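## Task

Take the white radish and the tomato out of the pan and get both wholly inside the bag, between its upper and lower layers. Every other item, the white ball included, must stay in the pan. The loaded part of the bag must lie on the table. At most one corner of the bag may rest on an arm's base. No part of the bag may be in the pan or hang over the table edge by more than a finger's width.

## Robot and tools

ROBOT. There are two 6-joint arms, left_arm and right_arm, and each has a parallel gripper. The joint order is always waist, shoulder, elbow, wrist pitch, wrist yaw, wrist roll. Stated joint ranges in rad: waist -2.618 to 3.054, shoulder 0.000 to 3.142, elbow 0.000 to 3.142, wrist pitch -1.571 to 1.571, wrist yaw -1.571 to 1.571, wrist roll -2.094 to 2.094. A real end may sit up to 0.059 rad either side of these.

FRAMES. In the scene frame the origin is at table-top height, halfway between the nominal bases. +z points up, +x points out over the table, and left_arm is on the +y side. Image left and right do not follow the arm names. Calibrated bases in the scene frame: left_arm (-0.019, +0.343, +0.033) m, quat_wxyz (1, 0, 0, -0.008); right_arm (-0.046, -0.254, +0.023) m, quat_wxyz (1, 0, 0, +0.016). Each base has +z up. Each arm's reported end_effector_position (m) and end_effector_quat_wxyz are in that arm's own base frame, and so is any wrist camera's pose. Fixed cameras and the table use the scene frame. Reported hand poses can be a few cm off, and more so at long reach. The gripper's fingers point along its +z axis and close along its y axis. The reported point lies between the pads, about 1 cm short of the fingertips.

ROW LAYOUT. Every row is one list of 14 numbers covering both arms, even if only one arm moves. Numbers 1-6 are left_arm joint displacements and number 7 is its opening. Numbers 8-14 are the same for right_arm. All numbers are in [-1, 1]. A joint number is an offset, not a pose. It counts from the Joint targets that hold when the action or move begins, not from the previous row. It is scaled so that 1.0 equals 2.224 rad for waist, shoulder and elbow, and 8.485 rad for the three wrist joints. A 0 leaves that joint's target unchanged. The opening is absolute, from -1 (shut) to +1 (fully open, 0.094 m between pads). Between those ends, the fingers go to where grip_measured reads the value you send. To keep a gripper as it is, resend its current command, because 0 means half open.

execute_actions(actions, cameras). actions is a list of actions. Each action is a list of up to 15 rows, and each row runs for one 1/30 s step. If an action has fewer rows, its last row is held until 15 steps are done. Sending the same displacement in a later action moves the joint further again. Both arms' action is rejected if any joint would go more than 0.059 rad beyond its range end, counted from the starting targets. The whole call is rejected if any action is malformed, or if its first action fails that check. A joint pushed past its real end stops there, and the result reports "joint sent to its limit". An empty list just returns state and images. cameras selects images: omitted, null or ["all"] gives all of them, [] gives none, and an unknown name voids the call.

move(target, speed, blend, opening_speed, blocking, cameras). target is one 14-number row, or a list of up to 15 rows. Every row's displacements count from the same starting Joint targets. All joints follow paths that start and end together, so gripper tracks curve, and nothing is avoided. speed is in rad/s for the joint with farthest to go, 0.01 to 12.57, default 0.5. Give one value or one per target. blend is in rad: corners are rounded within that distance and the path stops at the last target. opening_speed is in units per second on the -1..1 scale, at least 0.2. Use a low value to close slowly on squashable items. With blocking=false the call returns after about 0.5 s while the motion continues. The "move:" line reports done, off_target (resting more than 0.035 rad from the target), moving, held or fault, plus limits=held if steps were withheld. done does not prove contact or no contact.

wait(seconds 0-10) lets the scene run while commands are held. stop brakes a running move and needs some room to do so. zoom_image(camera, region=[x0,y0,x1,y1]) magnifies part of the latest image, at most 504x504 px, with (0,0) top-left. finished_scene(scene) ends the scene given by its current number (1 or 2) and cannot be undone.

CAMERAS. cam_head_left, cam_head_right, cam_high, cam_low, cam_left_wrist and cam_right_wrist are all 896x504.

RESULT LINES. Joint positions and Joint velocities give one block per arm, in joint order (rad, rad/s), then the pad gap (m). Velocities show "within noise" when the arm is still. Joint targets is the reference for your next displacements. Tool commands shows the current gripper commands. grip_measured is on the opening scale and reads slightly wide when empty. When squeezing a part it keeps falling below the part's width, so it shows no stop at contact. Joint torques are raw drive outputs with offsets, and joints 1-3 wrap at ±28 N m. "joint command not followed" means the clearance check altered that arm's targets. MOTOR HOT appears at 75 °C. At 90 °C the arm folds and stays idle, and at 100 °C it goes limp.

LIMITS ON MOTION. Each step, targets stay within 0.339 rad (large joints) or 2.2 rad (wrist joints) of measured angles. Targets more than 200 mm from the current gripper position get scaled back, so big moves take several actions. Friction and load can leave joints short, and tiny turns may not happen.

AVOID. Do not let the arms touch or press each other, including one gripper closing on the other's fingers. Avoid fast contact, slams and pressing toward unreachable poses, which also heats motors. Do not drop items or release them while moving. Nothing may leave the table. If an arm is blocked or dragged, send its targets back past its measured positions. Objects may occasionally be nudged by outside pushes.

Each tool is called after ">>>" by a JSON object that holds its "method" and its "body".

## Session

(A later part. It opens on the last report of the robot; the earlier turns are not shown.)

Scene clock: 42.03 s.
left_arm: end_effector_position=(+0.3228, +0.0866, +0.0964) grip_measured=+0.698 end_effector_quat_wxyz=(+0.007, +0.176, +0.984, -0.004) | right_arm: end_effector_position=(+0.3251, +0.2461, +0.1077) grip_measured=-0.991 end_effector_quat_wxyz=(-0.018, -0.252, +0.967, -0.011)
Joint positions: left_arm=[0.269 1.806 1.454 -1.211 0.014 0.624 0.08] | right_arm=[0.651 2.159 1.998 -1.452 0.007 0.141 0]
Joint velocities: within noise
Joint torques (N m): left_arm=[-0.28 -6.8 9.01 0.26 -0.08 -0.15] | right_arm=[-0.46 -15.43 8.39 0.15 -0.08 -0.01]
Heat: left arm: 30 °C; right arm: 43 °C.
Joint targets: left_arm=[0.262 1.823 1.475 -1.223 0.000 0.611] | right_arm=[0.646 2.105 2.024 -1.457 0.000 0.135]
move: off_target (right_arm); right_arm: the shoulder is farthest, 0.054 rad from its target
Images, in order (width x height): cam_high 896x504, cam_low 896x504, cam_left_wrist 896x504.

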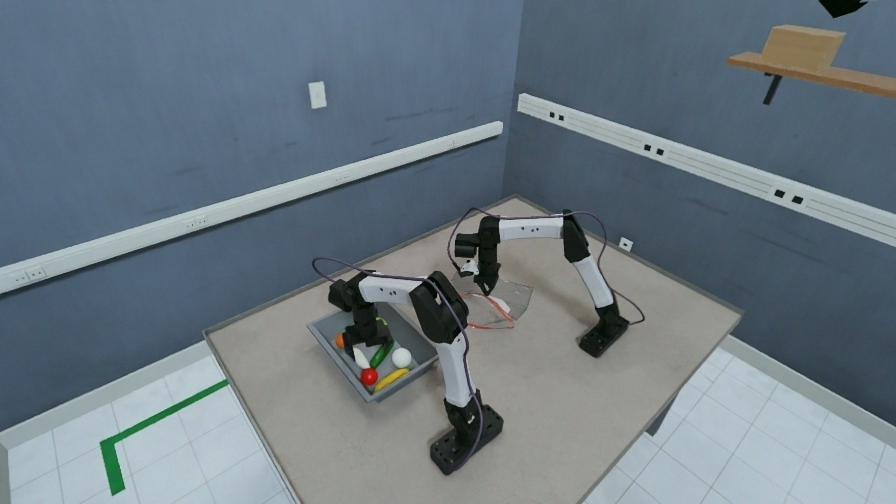

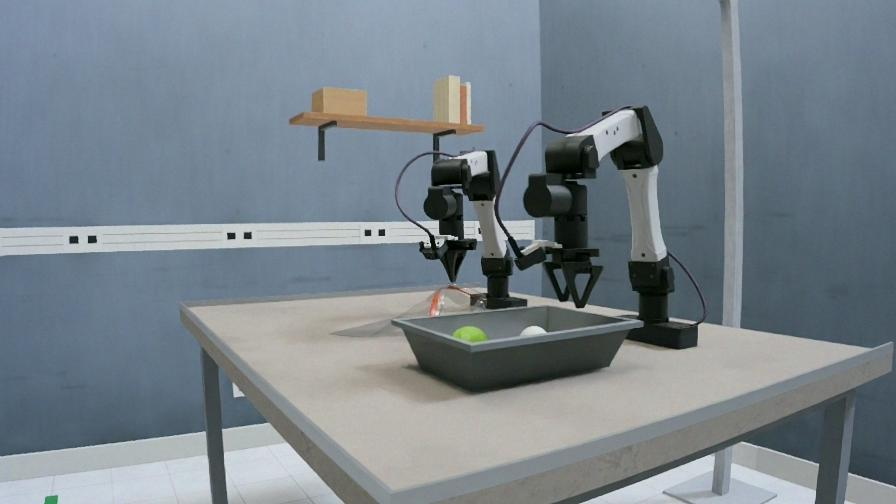

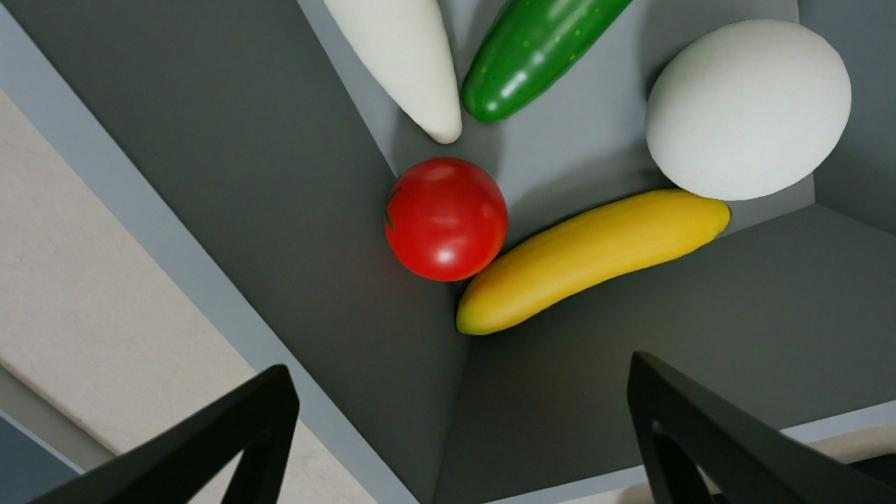

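>>> {"method": "move", "body": {"target": [[-0.0189,0.0405,0.0544,-0.0037,0,0.0054,0.4,0,0,0,0,0,0,-1],[-0.0189,0.0773,-0.0576,0.0354,0,0.0054,0.4,0,0,0,0,0,0,-1]], "speed": 0.2, "cameras": ["cam_left_wrist","cam_high"]}}

>>> {"method": "zoom_image", "body": {"camera": "cam_high", "region": [300, 270, 460, 410]}}

Scene clock: 45.93 s.
left_arm: end_effector_position=(+0.3542, +0.0789, +0.0164) grip_measured=+0.402 end_effector_quat_wxyz=(+0.011, +0.208, +0.978, -0.003) | right_arm: end_effector_position=(+0.3251, +0.2461, +0.1077) grip_measured=-0.991 end_effector_quat_wxyz=(-0.018, -0.252, +0.967, -0.011)
Joint positions: left_arm=[0.226 1.978 1.357 -0.933 0.014 0.645 0.066] | right_arm=[0.651 2.159 1.998 -1.452 0.007 0.141 0]
Joint velocities: within noise
Joint torques (N m): left_arm=[-0.27 -7.95 5.56 0.55 -0.08 0.06] | right_arm=[-0.47 -15.43 8.39 0.15 -0.08 -0.01]
Heat: left arm: 30 °C; right arm: 46 °C.
Joint targets: left_arm=[0.220 1.995 1.347 -0.922 0.000 0.657] | right_arm=[0.646 2.105 2.024 -1.457 0.000 0.135]
move: off_target (right_arm); right_arm: the shoulder is farthest, 0.054 rad from its target
Images, in order (width x height): cam_high 896x504, cam_left_wrist 896x504.

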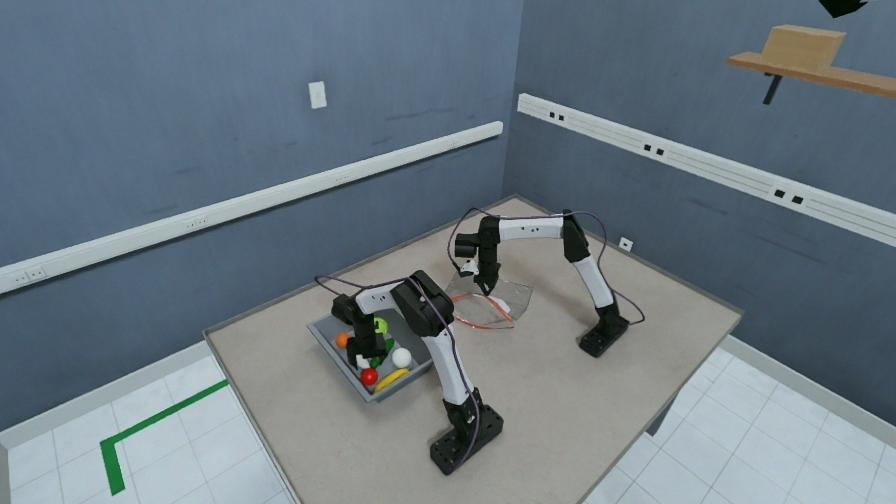

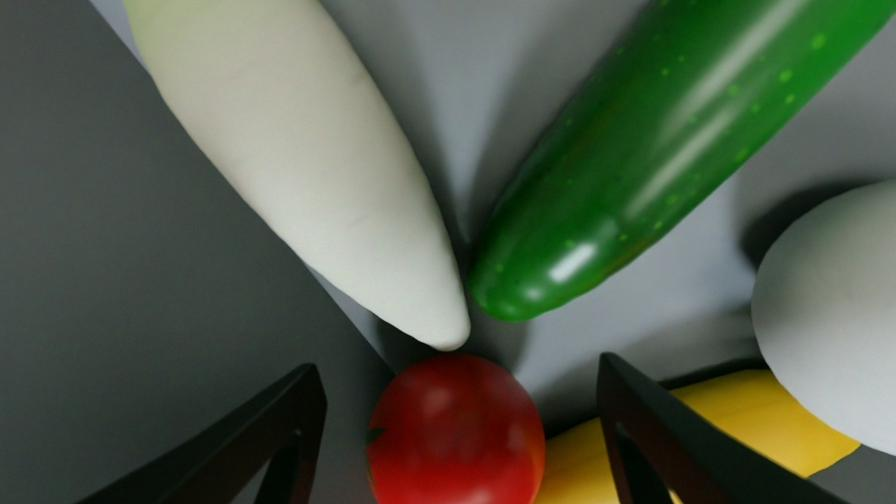

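Scaled by 3.150 from the camera's 896x504 image, which has a finer 1280x720 frame.

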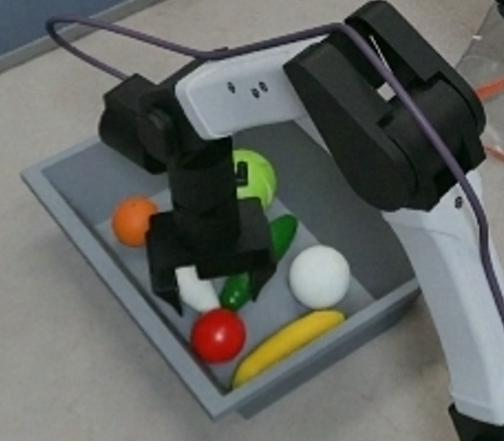

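>>> {"method": "move", "body": {"target": [0.0153,-0.026,-0.0468,0.0053,0,0.004,0.28,0,0,0,0,0,0,-1], "speed": 0.15, "cameras": ["cam_left_wrist","cam_high"]}}

>>> {"method": "zoom_image", "body": {"camera": "cam_high", "region": [300, 270, 460, 410]}}

Scene clock: 47.63 s.
left_arm: end_effector_position=(+0.3288, +0.0807, -0.0038) grip_measured=+0.282 end_effector_quat_wxyz=(-0.011, +0.213, +0.977, -0.013) | right_arm: end_effector_position=(+0.3251, +0.2461, +0.1077) grip_measured=-0.991 end_effector_quat_wxyz=(-0.018, -0.252, +0.967, -0.011)
Joint positions: left_arm=[0.248 1.967 1.253 -0.888 0.014 0.678 0.06] | right_arm=[0.651 2.159 1.998 -1.452 0.007 0.141 0]
Joint velocities: within noise
Joint torques (N m): left_arm=[0.7 -11.22 5.16 0.43 -0.06 0.08] | right_arm=[-0.46 -15.45 8.4 0.14 -0.08 -0.01]
Heat: left arm: 30 °C; right arm: 47 °C.
Joint targets: left_arm=[0.254 1.937 1.243 -0.878 0.000 0.691] | right_arm=[0.646 2.105 2.024 -1.457 0.000 0.135]
move: off_target (right_arm); right_arm: the shoulder is farthest, 0.054 rad from its target
Images, in order (width x height): cam_high 896x504, cam_left_wrist 896x504.

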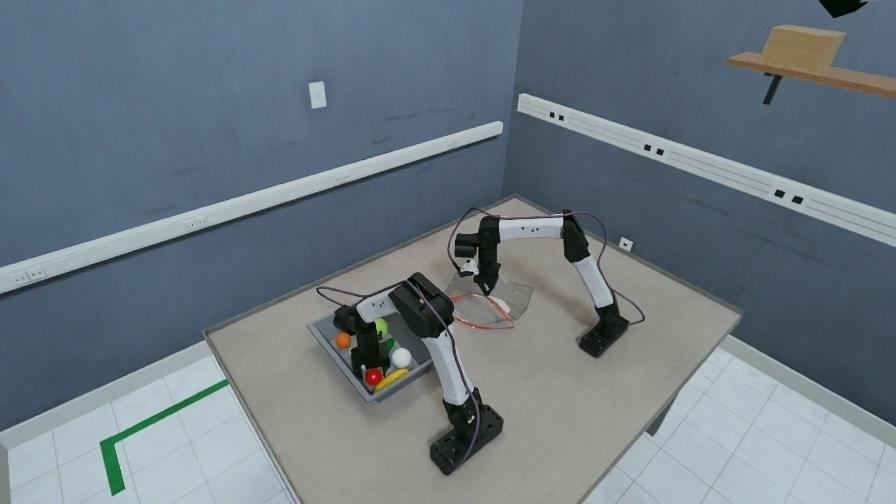

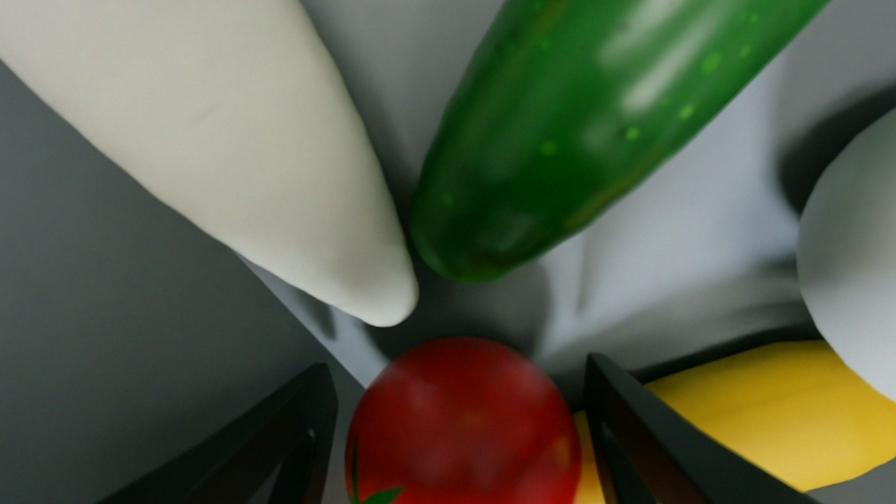

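Scaled by 3.150 from the camera's 896x504 image, which has a finer 1280x720 frame.

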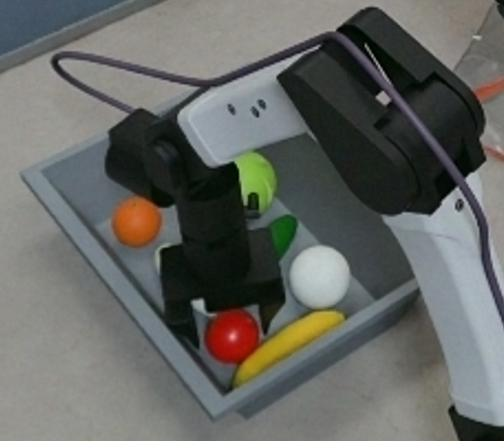

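>>> {"method": "move", "body": {"target": [[0.0072,-0.0115,-0.0108,0,0,0.002,0.28,0,0,0,0,0,0,-1],[0.0072,-0.0115,-0.0108,0,0,0.002,-0.3,0,0,0,0,0,0,-1]], "speed": 0.1, "opening_speed": 0.3, "cameras": ["cam_left_wrist","cam_high"]}}

>>> {"method": "zoom_image", "body": {"camera": "cam_high", "region": [300, 270, 460, 410]}}

Scene clock: 51.13 s.
left_arm: end_effector_position=(+0.3229, +0.0848, -0.0006) grip_measured=-0.032 end_effector_quat_wxyz=(-0.009, +0.214, +0.977, -0.012) | right_arm: end_effector_position=(+0.3251, +0.2461, +0.1077) grip_measured=-0.991 end_effector_quat_wxyz=(-0.018, -0.252, +0.967, -0.011)
Joint positions: left_arm=[0.264 1.941 1.23 -0.886 0.014 0.696 0.045] | right_arm=[0.651 2.159 1.998 -1.452 0.007 0.141 0]
Joint velocities: within noise
Joint torques (N m): left_arm=[0.73 -10.97 5.12 0.41 -0.07 0.06] | right_arm=[-0.47 -15.45 8.39 0.15 -0.08 -0.02]
Heat: left arm: 30 °C; right arm: 49 °C.
Joint targets: left_arm=[0.270 1.912 1.219 -0.878 0.000 0.708] | right_arm=[0.646 2.105 2.024 -1.457 0.000 0.135]
move: off_target (right_arm); right_arm: the shoulder is farthest, 0.054 rad from its target
Images, in order (width x height): cam_high 896x504, cam_left_wrist 896x504.

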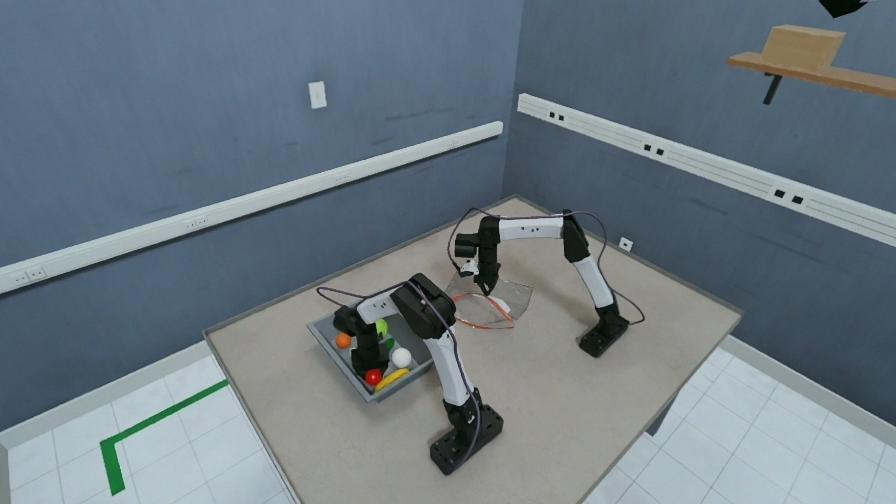

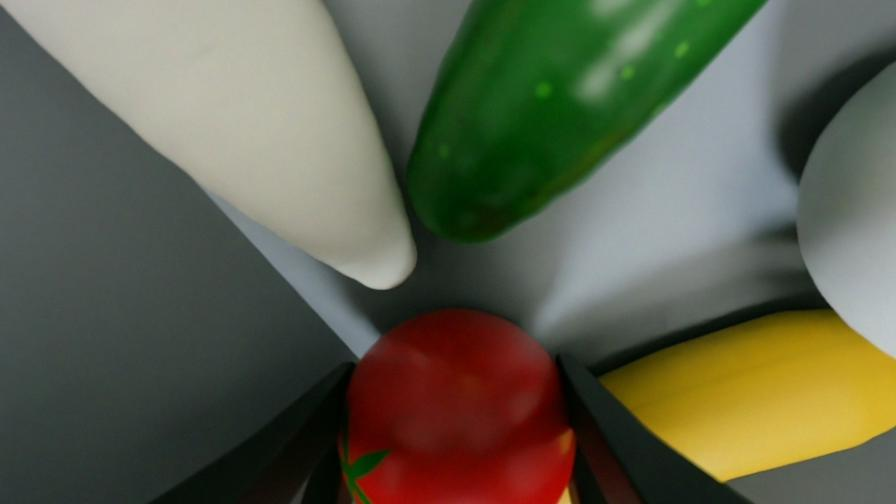

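Scaled by 3.150 from the camera's 896x504 image, which has a finer 1280x720 frame.

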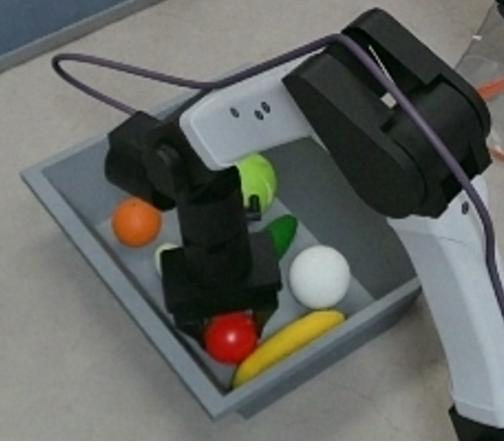

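>>> {"method": "move", "body": {"target": [0,-0.03,0.2927,-0.079,0,0,-0.2,0,0,0,0,0,0,-1], "speed": 0.35, "cameras": ["cam_left_wrist","cam_high"]}}

Scene clock: 55.23 s.
left_arm: end_effector_position=(+0.3366, +0.0885, +0.1764) grip_measured=-0.032 end_effector_quat_wxyz=(+0.012, +0.214, +0.977, -0.001) | right_arm: end_effector_position=(+0.3251, +0.2461, +0.1077) grip_measured=-0.991 end_effector_quat_wxyz=(-0.018, -0.252, +0.967, -0.011)
Joint positions: left_arm=[0.264 1.867 1.852 -1.535 0.014 0.696 0.045] | right_arm=[0.651 2.159 1.998 -1.452 0.007 0.141 0]
Joint velocities: within noise
Joint torques (N m): left_arm=[0.75 -10.35 8.55 0.28 -0.08 0.07] | right_arm=[-0.47 -15.45 8.42 0.14 -0.08 -0.02]
Heat: left arm: 31 °C; right arm: 51 °C.
Joint targets: left_arm=[0.270 1.845 1.870 -1.548 0.000 0.708] | right_arm=[0.646 2.105 2.024 -1.457 0.000 0.135]
move: off_target (right_arm); right_arm: the shoulder is farthest, 0.054 rad from its target
Images, in order (width x height): cam_high 896x504, cam_left_wrist 896x504.

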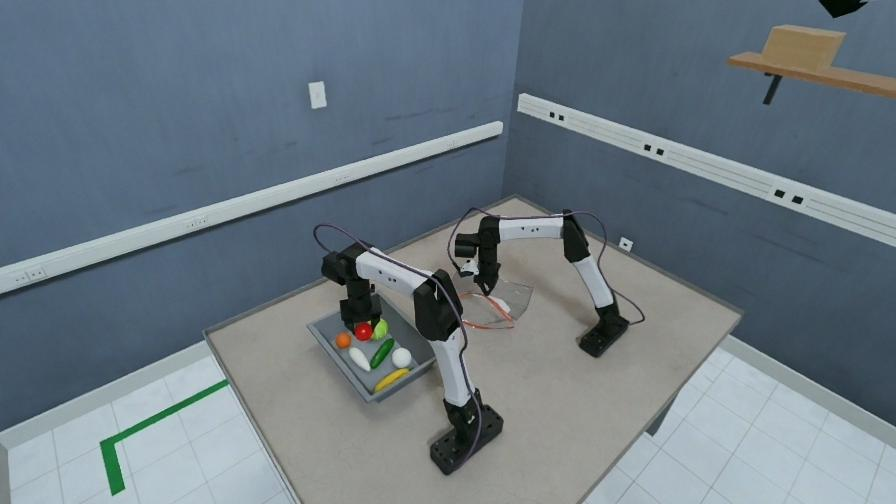

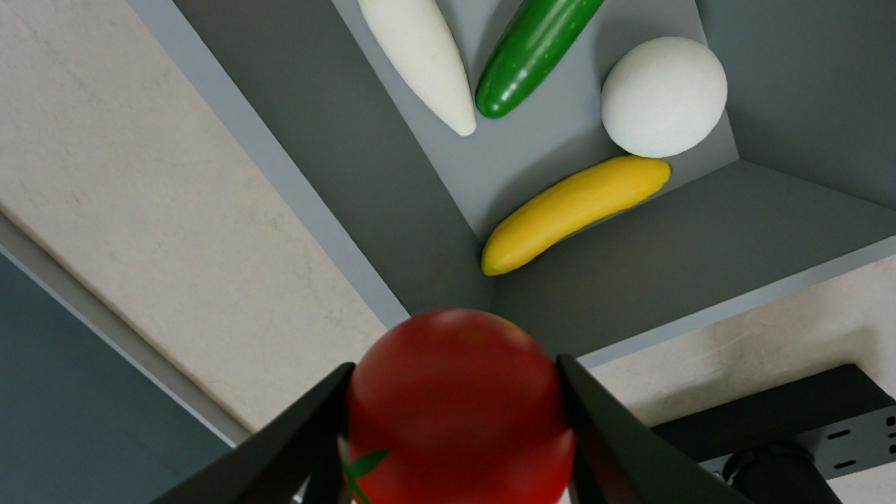

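>>> {"method": "move", "body": {"target": [[-0.2563,-0.1102,-0.2563,0.0764,0,-0.029,-0.2,0,0,0,0,0,0,-1],[-0.4069,-0.2365,-0.5818,0.184,0.0309,-0.0566,-0.2,0,0,0,0,0,0,-1]], "speed": 0.5, "blend": 0.1}}

>>> {"method": "zoom_image", "body": {"camera": "cam_high", "region": [380, 220, 580, 380]}}

>>> {"method": "zoom_image", "body": {"camera": "cam_head_right", "region": [260, 170, 460, 350]}}

>>> {"method": "zoom_image", "body": {"camera": "cam_low", "region": [380, 180, 580, 320]}}

Scene clock: 67.10 s.
left_arm: end_effector_position=(+0.2626, -0.2434, +0.0830) grip_measured=-0.032 end_effector_quat_wxyz=(+0.368, +0.428, +0.804, -0.187) | right_arm: end_effector_position=(+0.3251, +0.2461, +0.1077) grip_measured=-0.991 end_effector_quat_wxyz=(-0.018, -0.252, +0.967, -0.011)
Joint positions: left_arm=[-0.63 1.339 0.586 0.005 0.246 0.24 0.045] | right_arm=[0.651 2.159 1.998 -1.452 0.007 0.141 0]
Joint velocities: within noise
Joint torques (N m): left_arm=[-0.16 -6.09 6.58 2.11 0.28 -0.16] | right_arm=[-0.47 -15.43 8.39 0.14 -0.08 -0.01]
Heat: left arm: 32 °C; right arm: 56 °C.
Joint targets: left_arm=[-0.635 1.319 0.576 0.013 0.262 0.228] | right_arm=[0.646 2.105 2.024 -1.457 0.000 0.135]
move: off_target (right_arm); right_arm: the shoulder is farthest, 0.054 rad from its target

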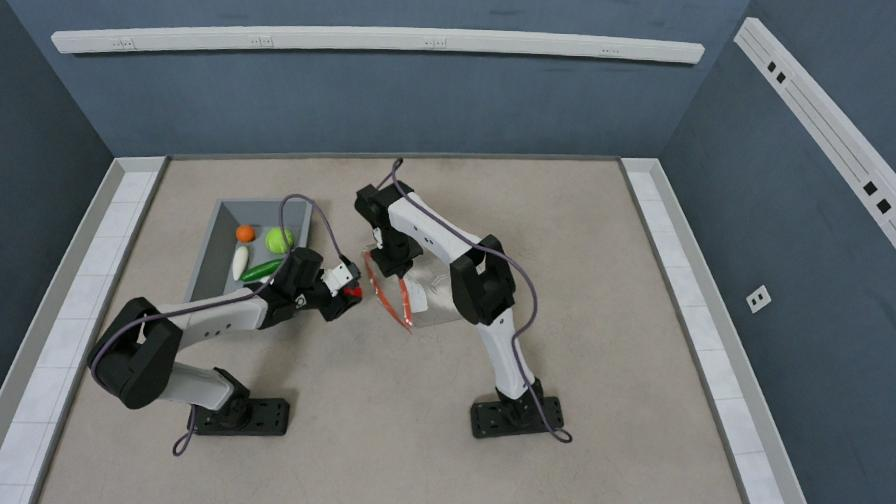

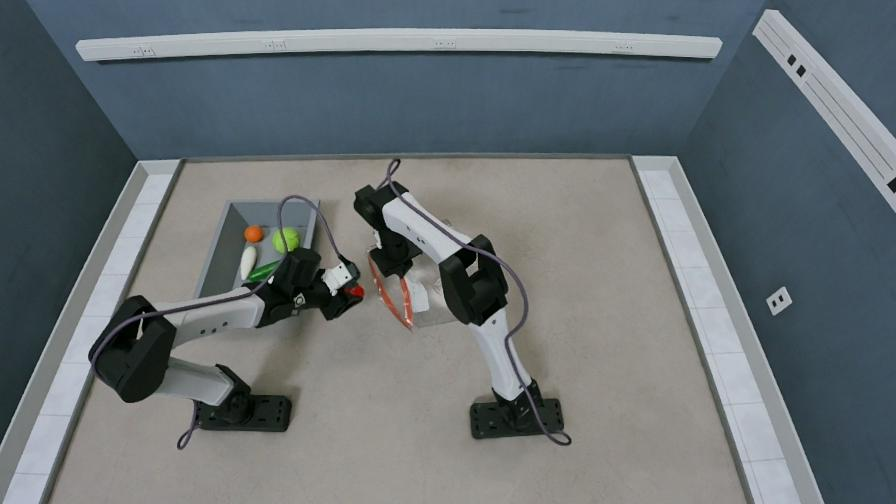

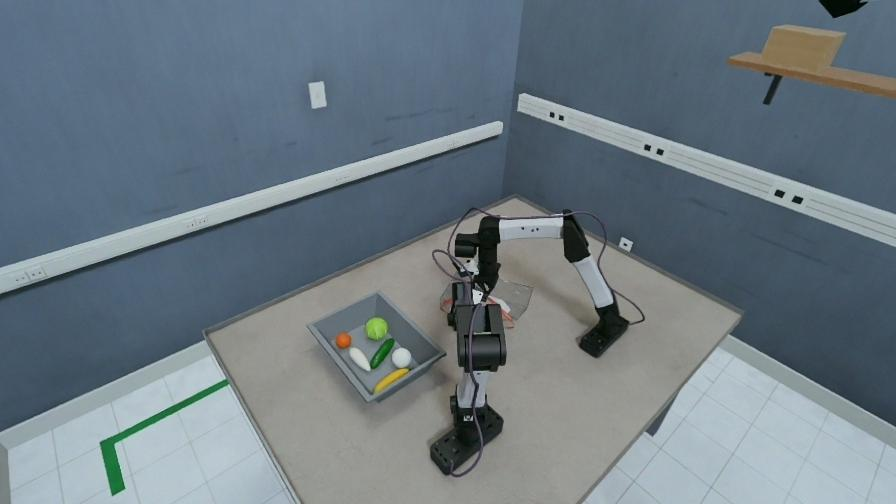

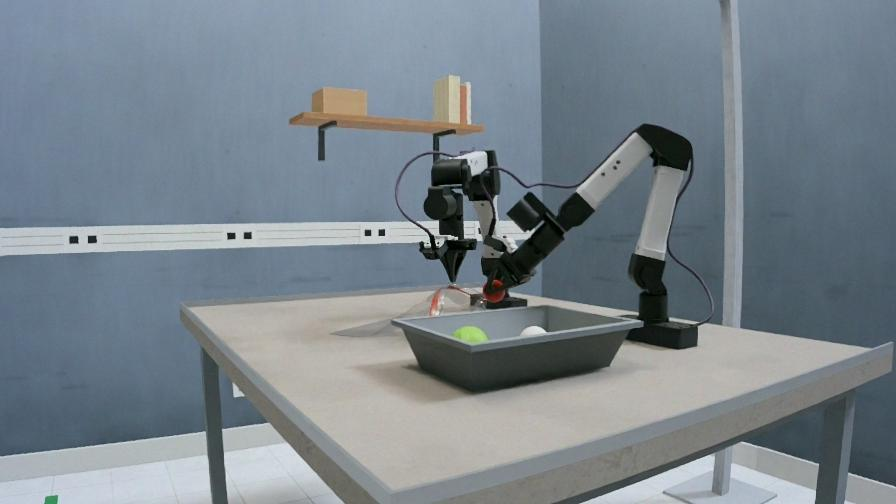

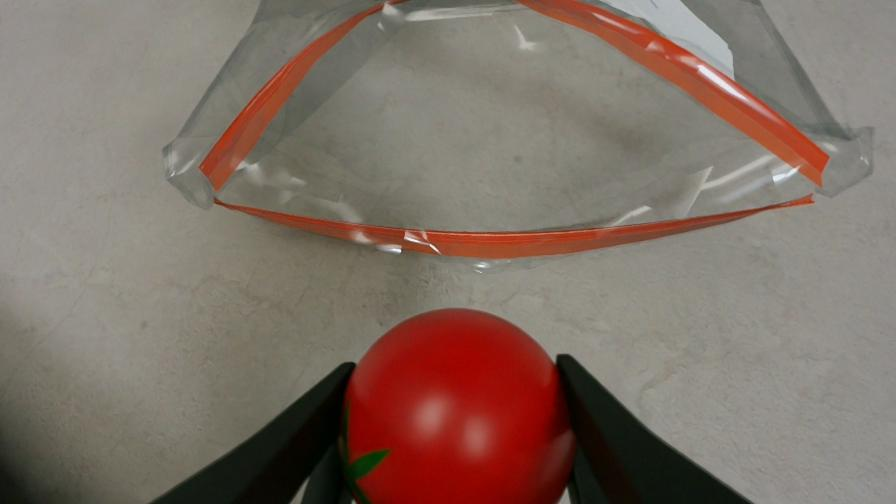

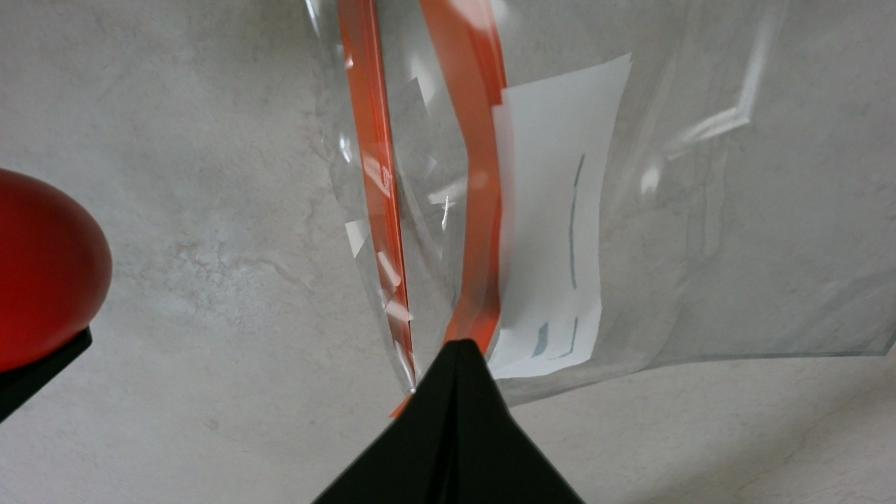

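Scaled by 2.520 from the camera's 896x504 image, which has a finer 1280x720 frame.

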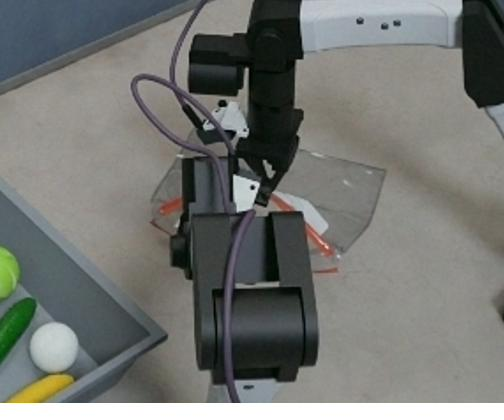

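Scaled by 2.520 from the camera's 896x504 image, which has a finer 1280x720 frame.

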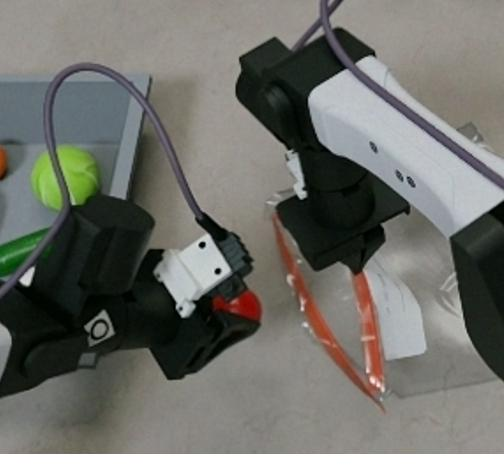

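Scaled by 2.520 from the camera's 896x504 image, which has a finer 1280x720 frame.

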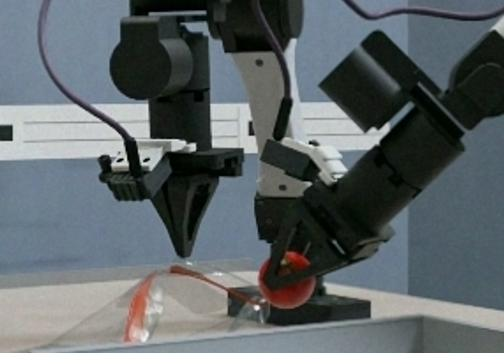

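>>> {"method": "move", "body": {"target": [-0.0531,0.2473,0.0868,0.0462,-0.0105,-0.0095,-0.2,0,0.02,0,0,0,0,-1], "speed": 0.25, "cameras": ["cam_left_wrist","cam_right_wrist","cam_low","cam_head_right"]}}

>>> {"method": "zoom_image", "body": {"camera": "cam_low", "region": [380, 180, 580, 320]}}

Scene clock: 70.33 s.
left_arm: end_effector_position=(+0.3002, -0.3216, +0.0137) grip_measured=-0.032 end_effector_quat_wxyz=(+0.367, +0.433, +0.799, -0.201) | right_arm: end_effector_position=(+0.3253, +0.2452, +0.1077) grip_measured=-0.991 end_effector_quat_wxyz=(-0.018, -0.251, +0.968, -0.011)
Joint positions: left_arm=[-0.746 1.854 0.746 0.384 0.19 0.161 0.045] | right_arm=[0.649 2.159 1.998 -1.453 0.007 0.141 0]
Joint velocities: within noise
Joint torques (N m): left_arm=[-0.36 -6.74 8.36 2.3 -0.07 -0.17] | right_arm=[-0.27 -11.54 8.39 0.16 -0.08 -0.01]
Heat: left arm: 31 °C; right arm: 57 °C.
Joint targets: left_arm=[-0.753 1.869 0.769 0.406 0.173 0.147] | right_arm=[0.646 2.149 2.024 -1.457 0.000 0.135]
move: done
Images, in order (width x height): cam_head_right 896x504, cam_low 896x504, cam_left_wrist 896x504, cam_right_wrist 896x504.

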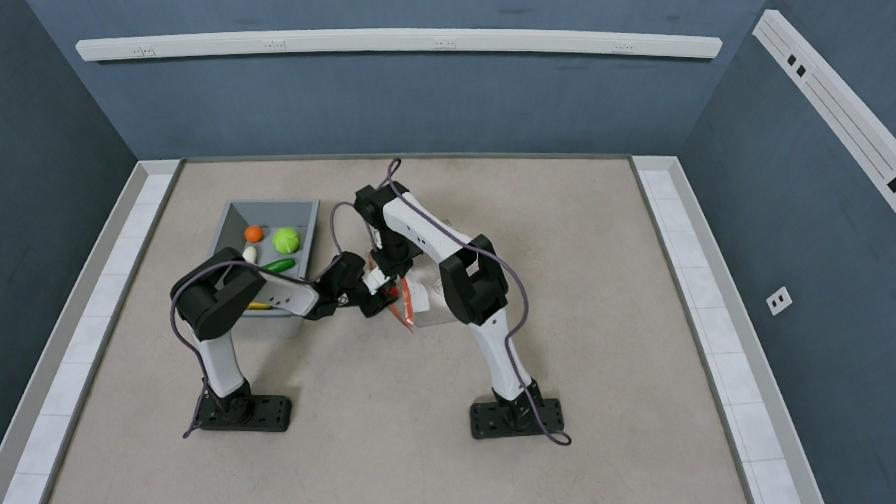

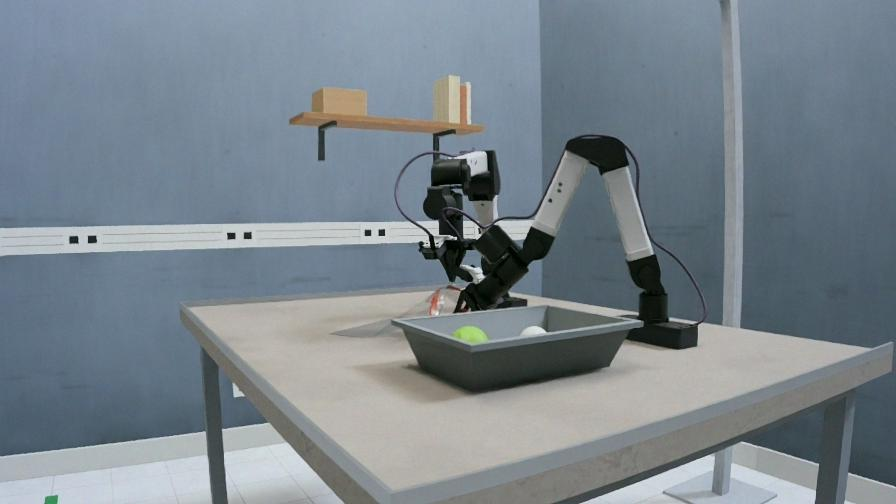

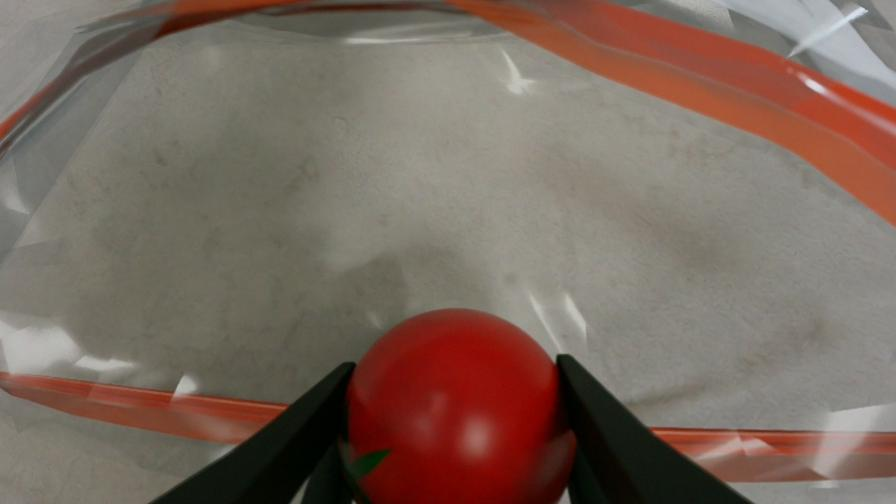

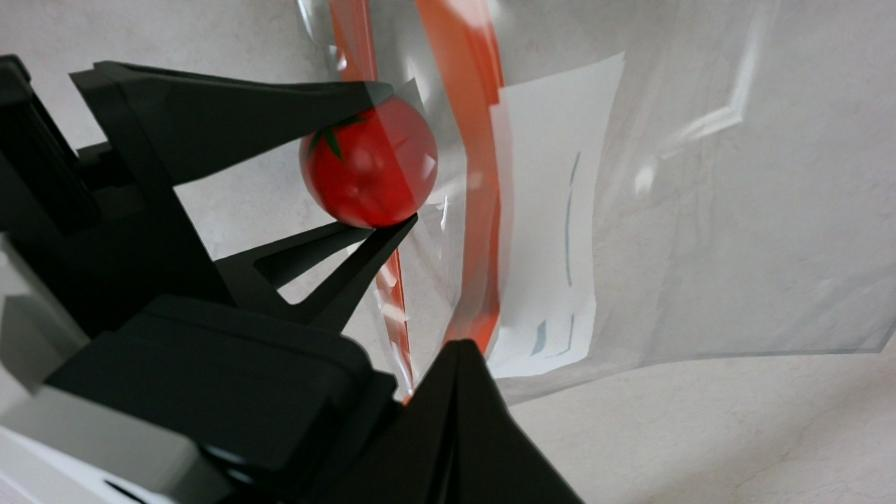

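Scaled by 2.520 from the camera's 896x504 image, which has a finer 1280x720 frame.

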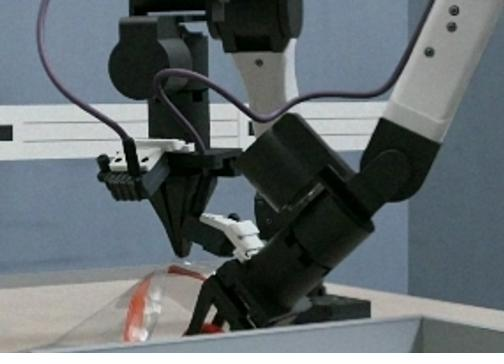

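>>> {"method": "move", "body": {"target": [0.0477,0.0499,0.0796,-0.0094,0.0094,0.0085,-0.2,0,0,0,0,0,0,-1], "speed": 0.12, "cameras": ["cam_left_wrist","cam_right_wrist","cam_low"]}}

>>> {"method": "zoom_image", "body": {"camera": "cam_low", "region": [380, 180, 580, 320]}}

Scene clock: 71.50 s.
left_arm: end_effector_position=(+0.3047, -0.3240, +0.0136) grip_measured=-0.032 end_effector_quat_wxyz=(+0.368, +0.431, +0.799, -0.200) | right_arm: end_effector_position=(+0.3279, +0.2415, +0.1077) grip_measured=-0.991 end_effector_quat_wxyz=(-0.016, -0.248, +0.968, -0.016)
Joint positions: left_arm=[-0.743 1.869 0.764 0.384 0.189 0.161 0.045] | right_arm=[0.642 2.159 1.998 -1.454 0.017 0.141 0]
Joint velocities: within noise
Joint torques (N m): left_arm=[0.2 -8.09 6.04 2.06 0.09 -0.06] | right_arm=[0.4 -11.52 8.36 0.16 -0.17 -0.01]
Heat: left arm: 31 °C; right arm: 57 °C.
Joint targets: left_arm=[-0.744 1.868 0.763 0.384 0.189 0.161] | right_arm=[0.646 2.149 2.024 -1.458 0.000 0.135]
move: held (left_arm; a check stopped the path); limits=held; left_arm: the elbow is farthest, 0.182 rad from its target
joint command not followed: on one or more control steps a check withheld the commanded joint targets of the left arm, and it was not sent them on those steps.
cause: the commanded joint targets, or the way to them, would bring a part of the robot too close to another arm (this arm's wrist (the part past the wrist pitch) and the right arm's gripper housing, at the place that arm is still heading or pushing toward).
Images, in order (width x height): cam_low 896x504, cam_left_wrist 896x504, cam_right_wrist 896x504.

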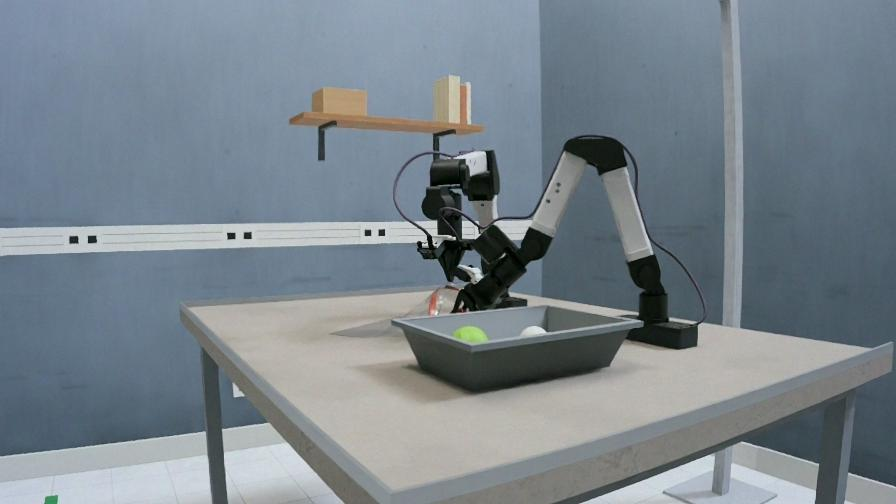

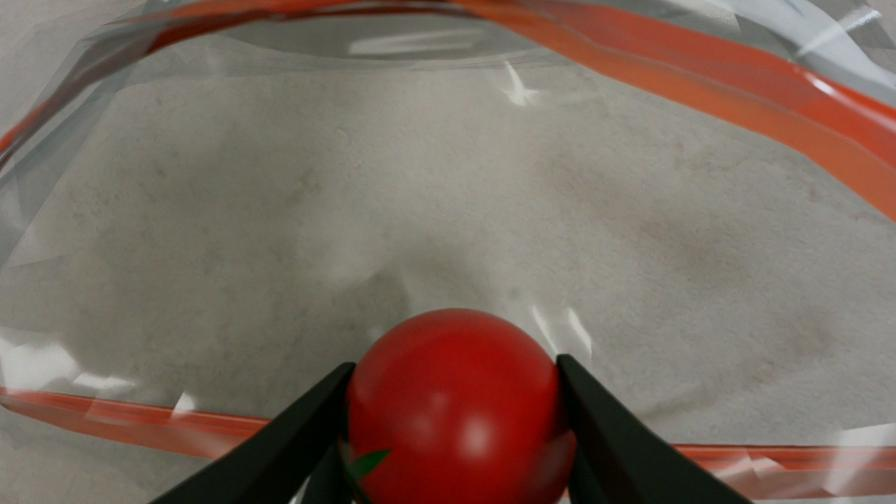

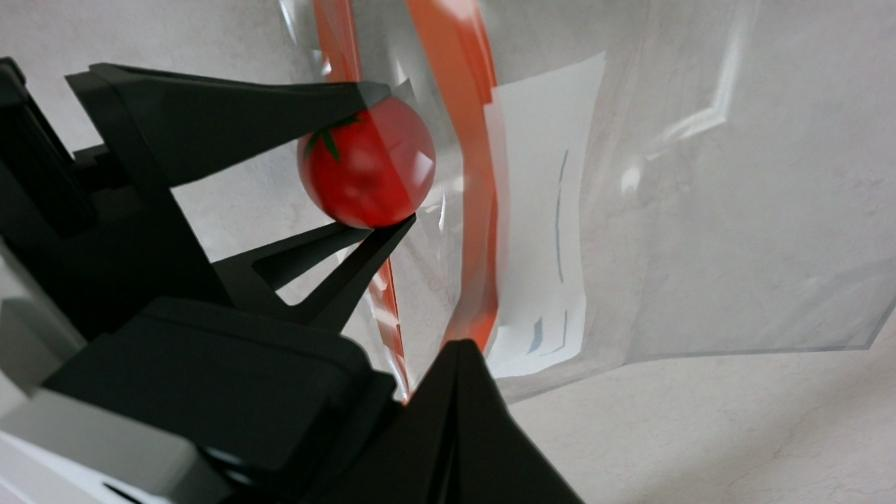

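Scaled by 2.520 from the camera's 896x504 image, which has a finer 1280x720 frame.

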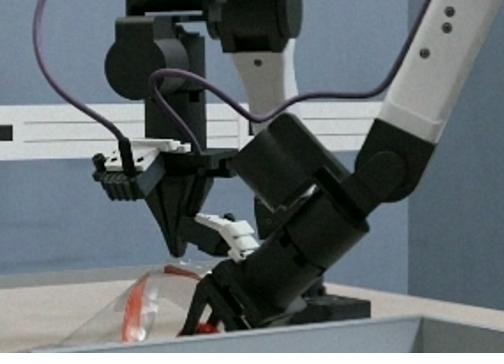

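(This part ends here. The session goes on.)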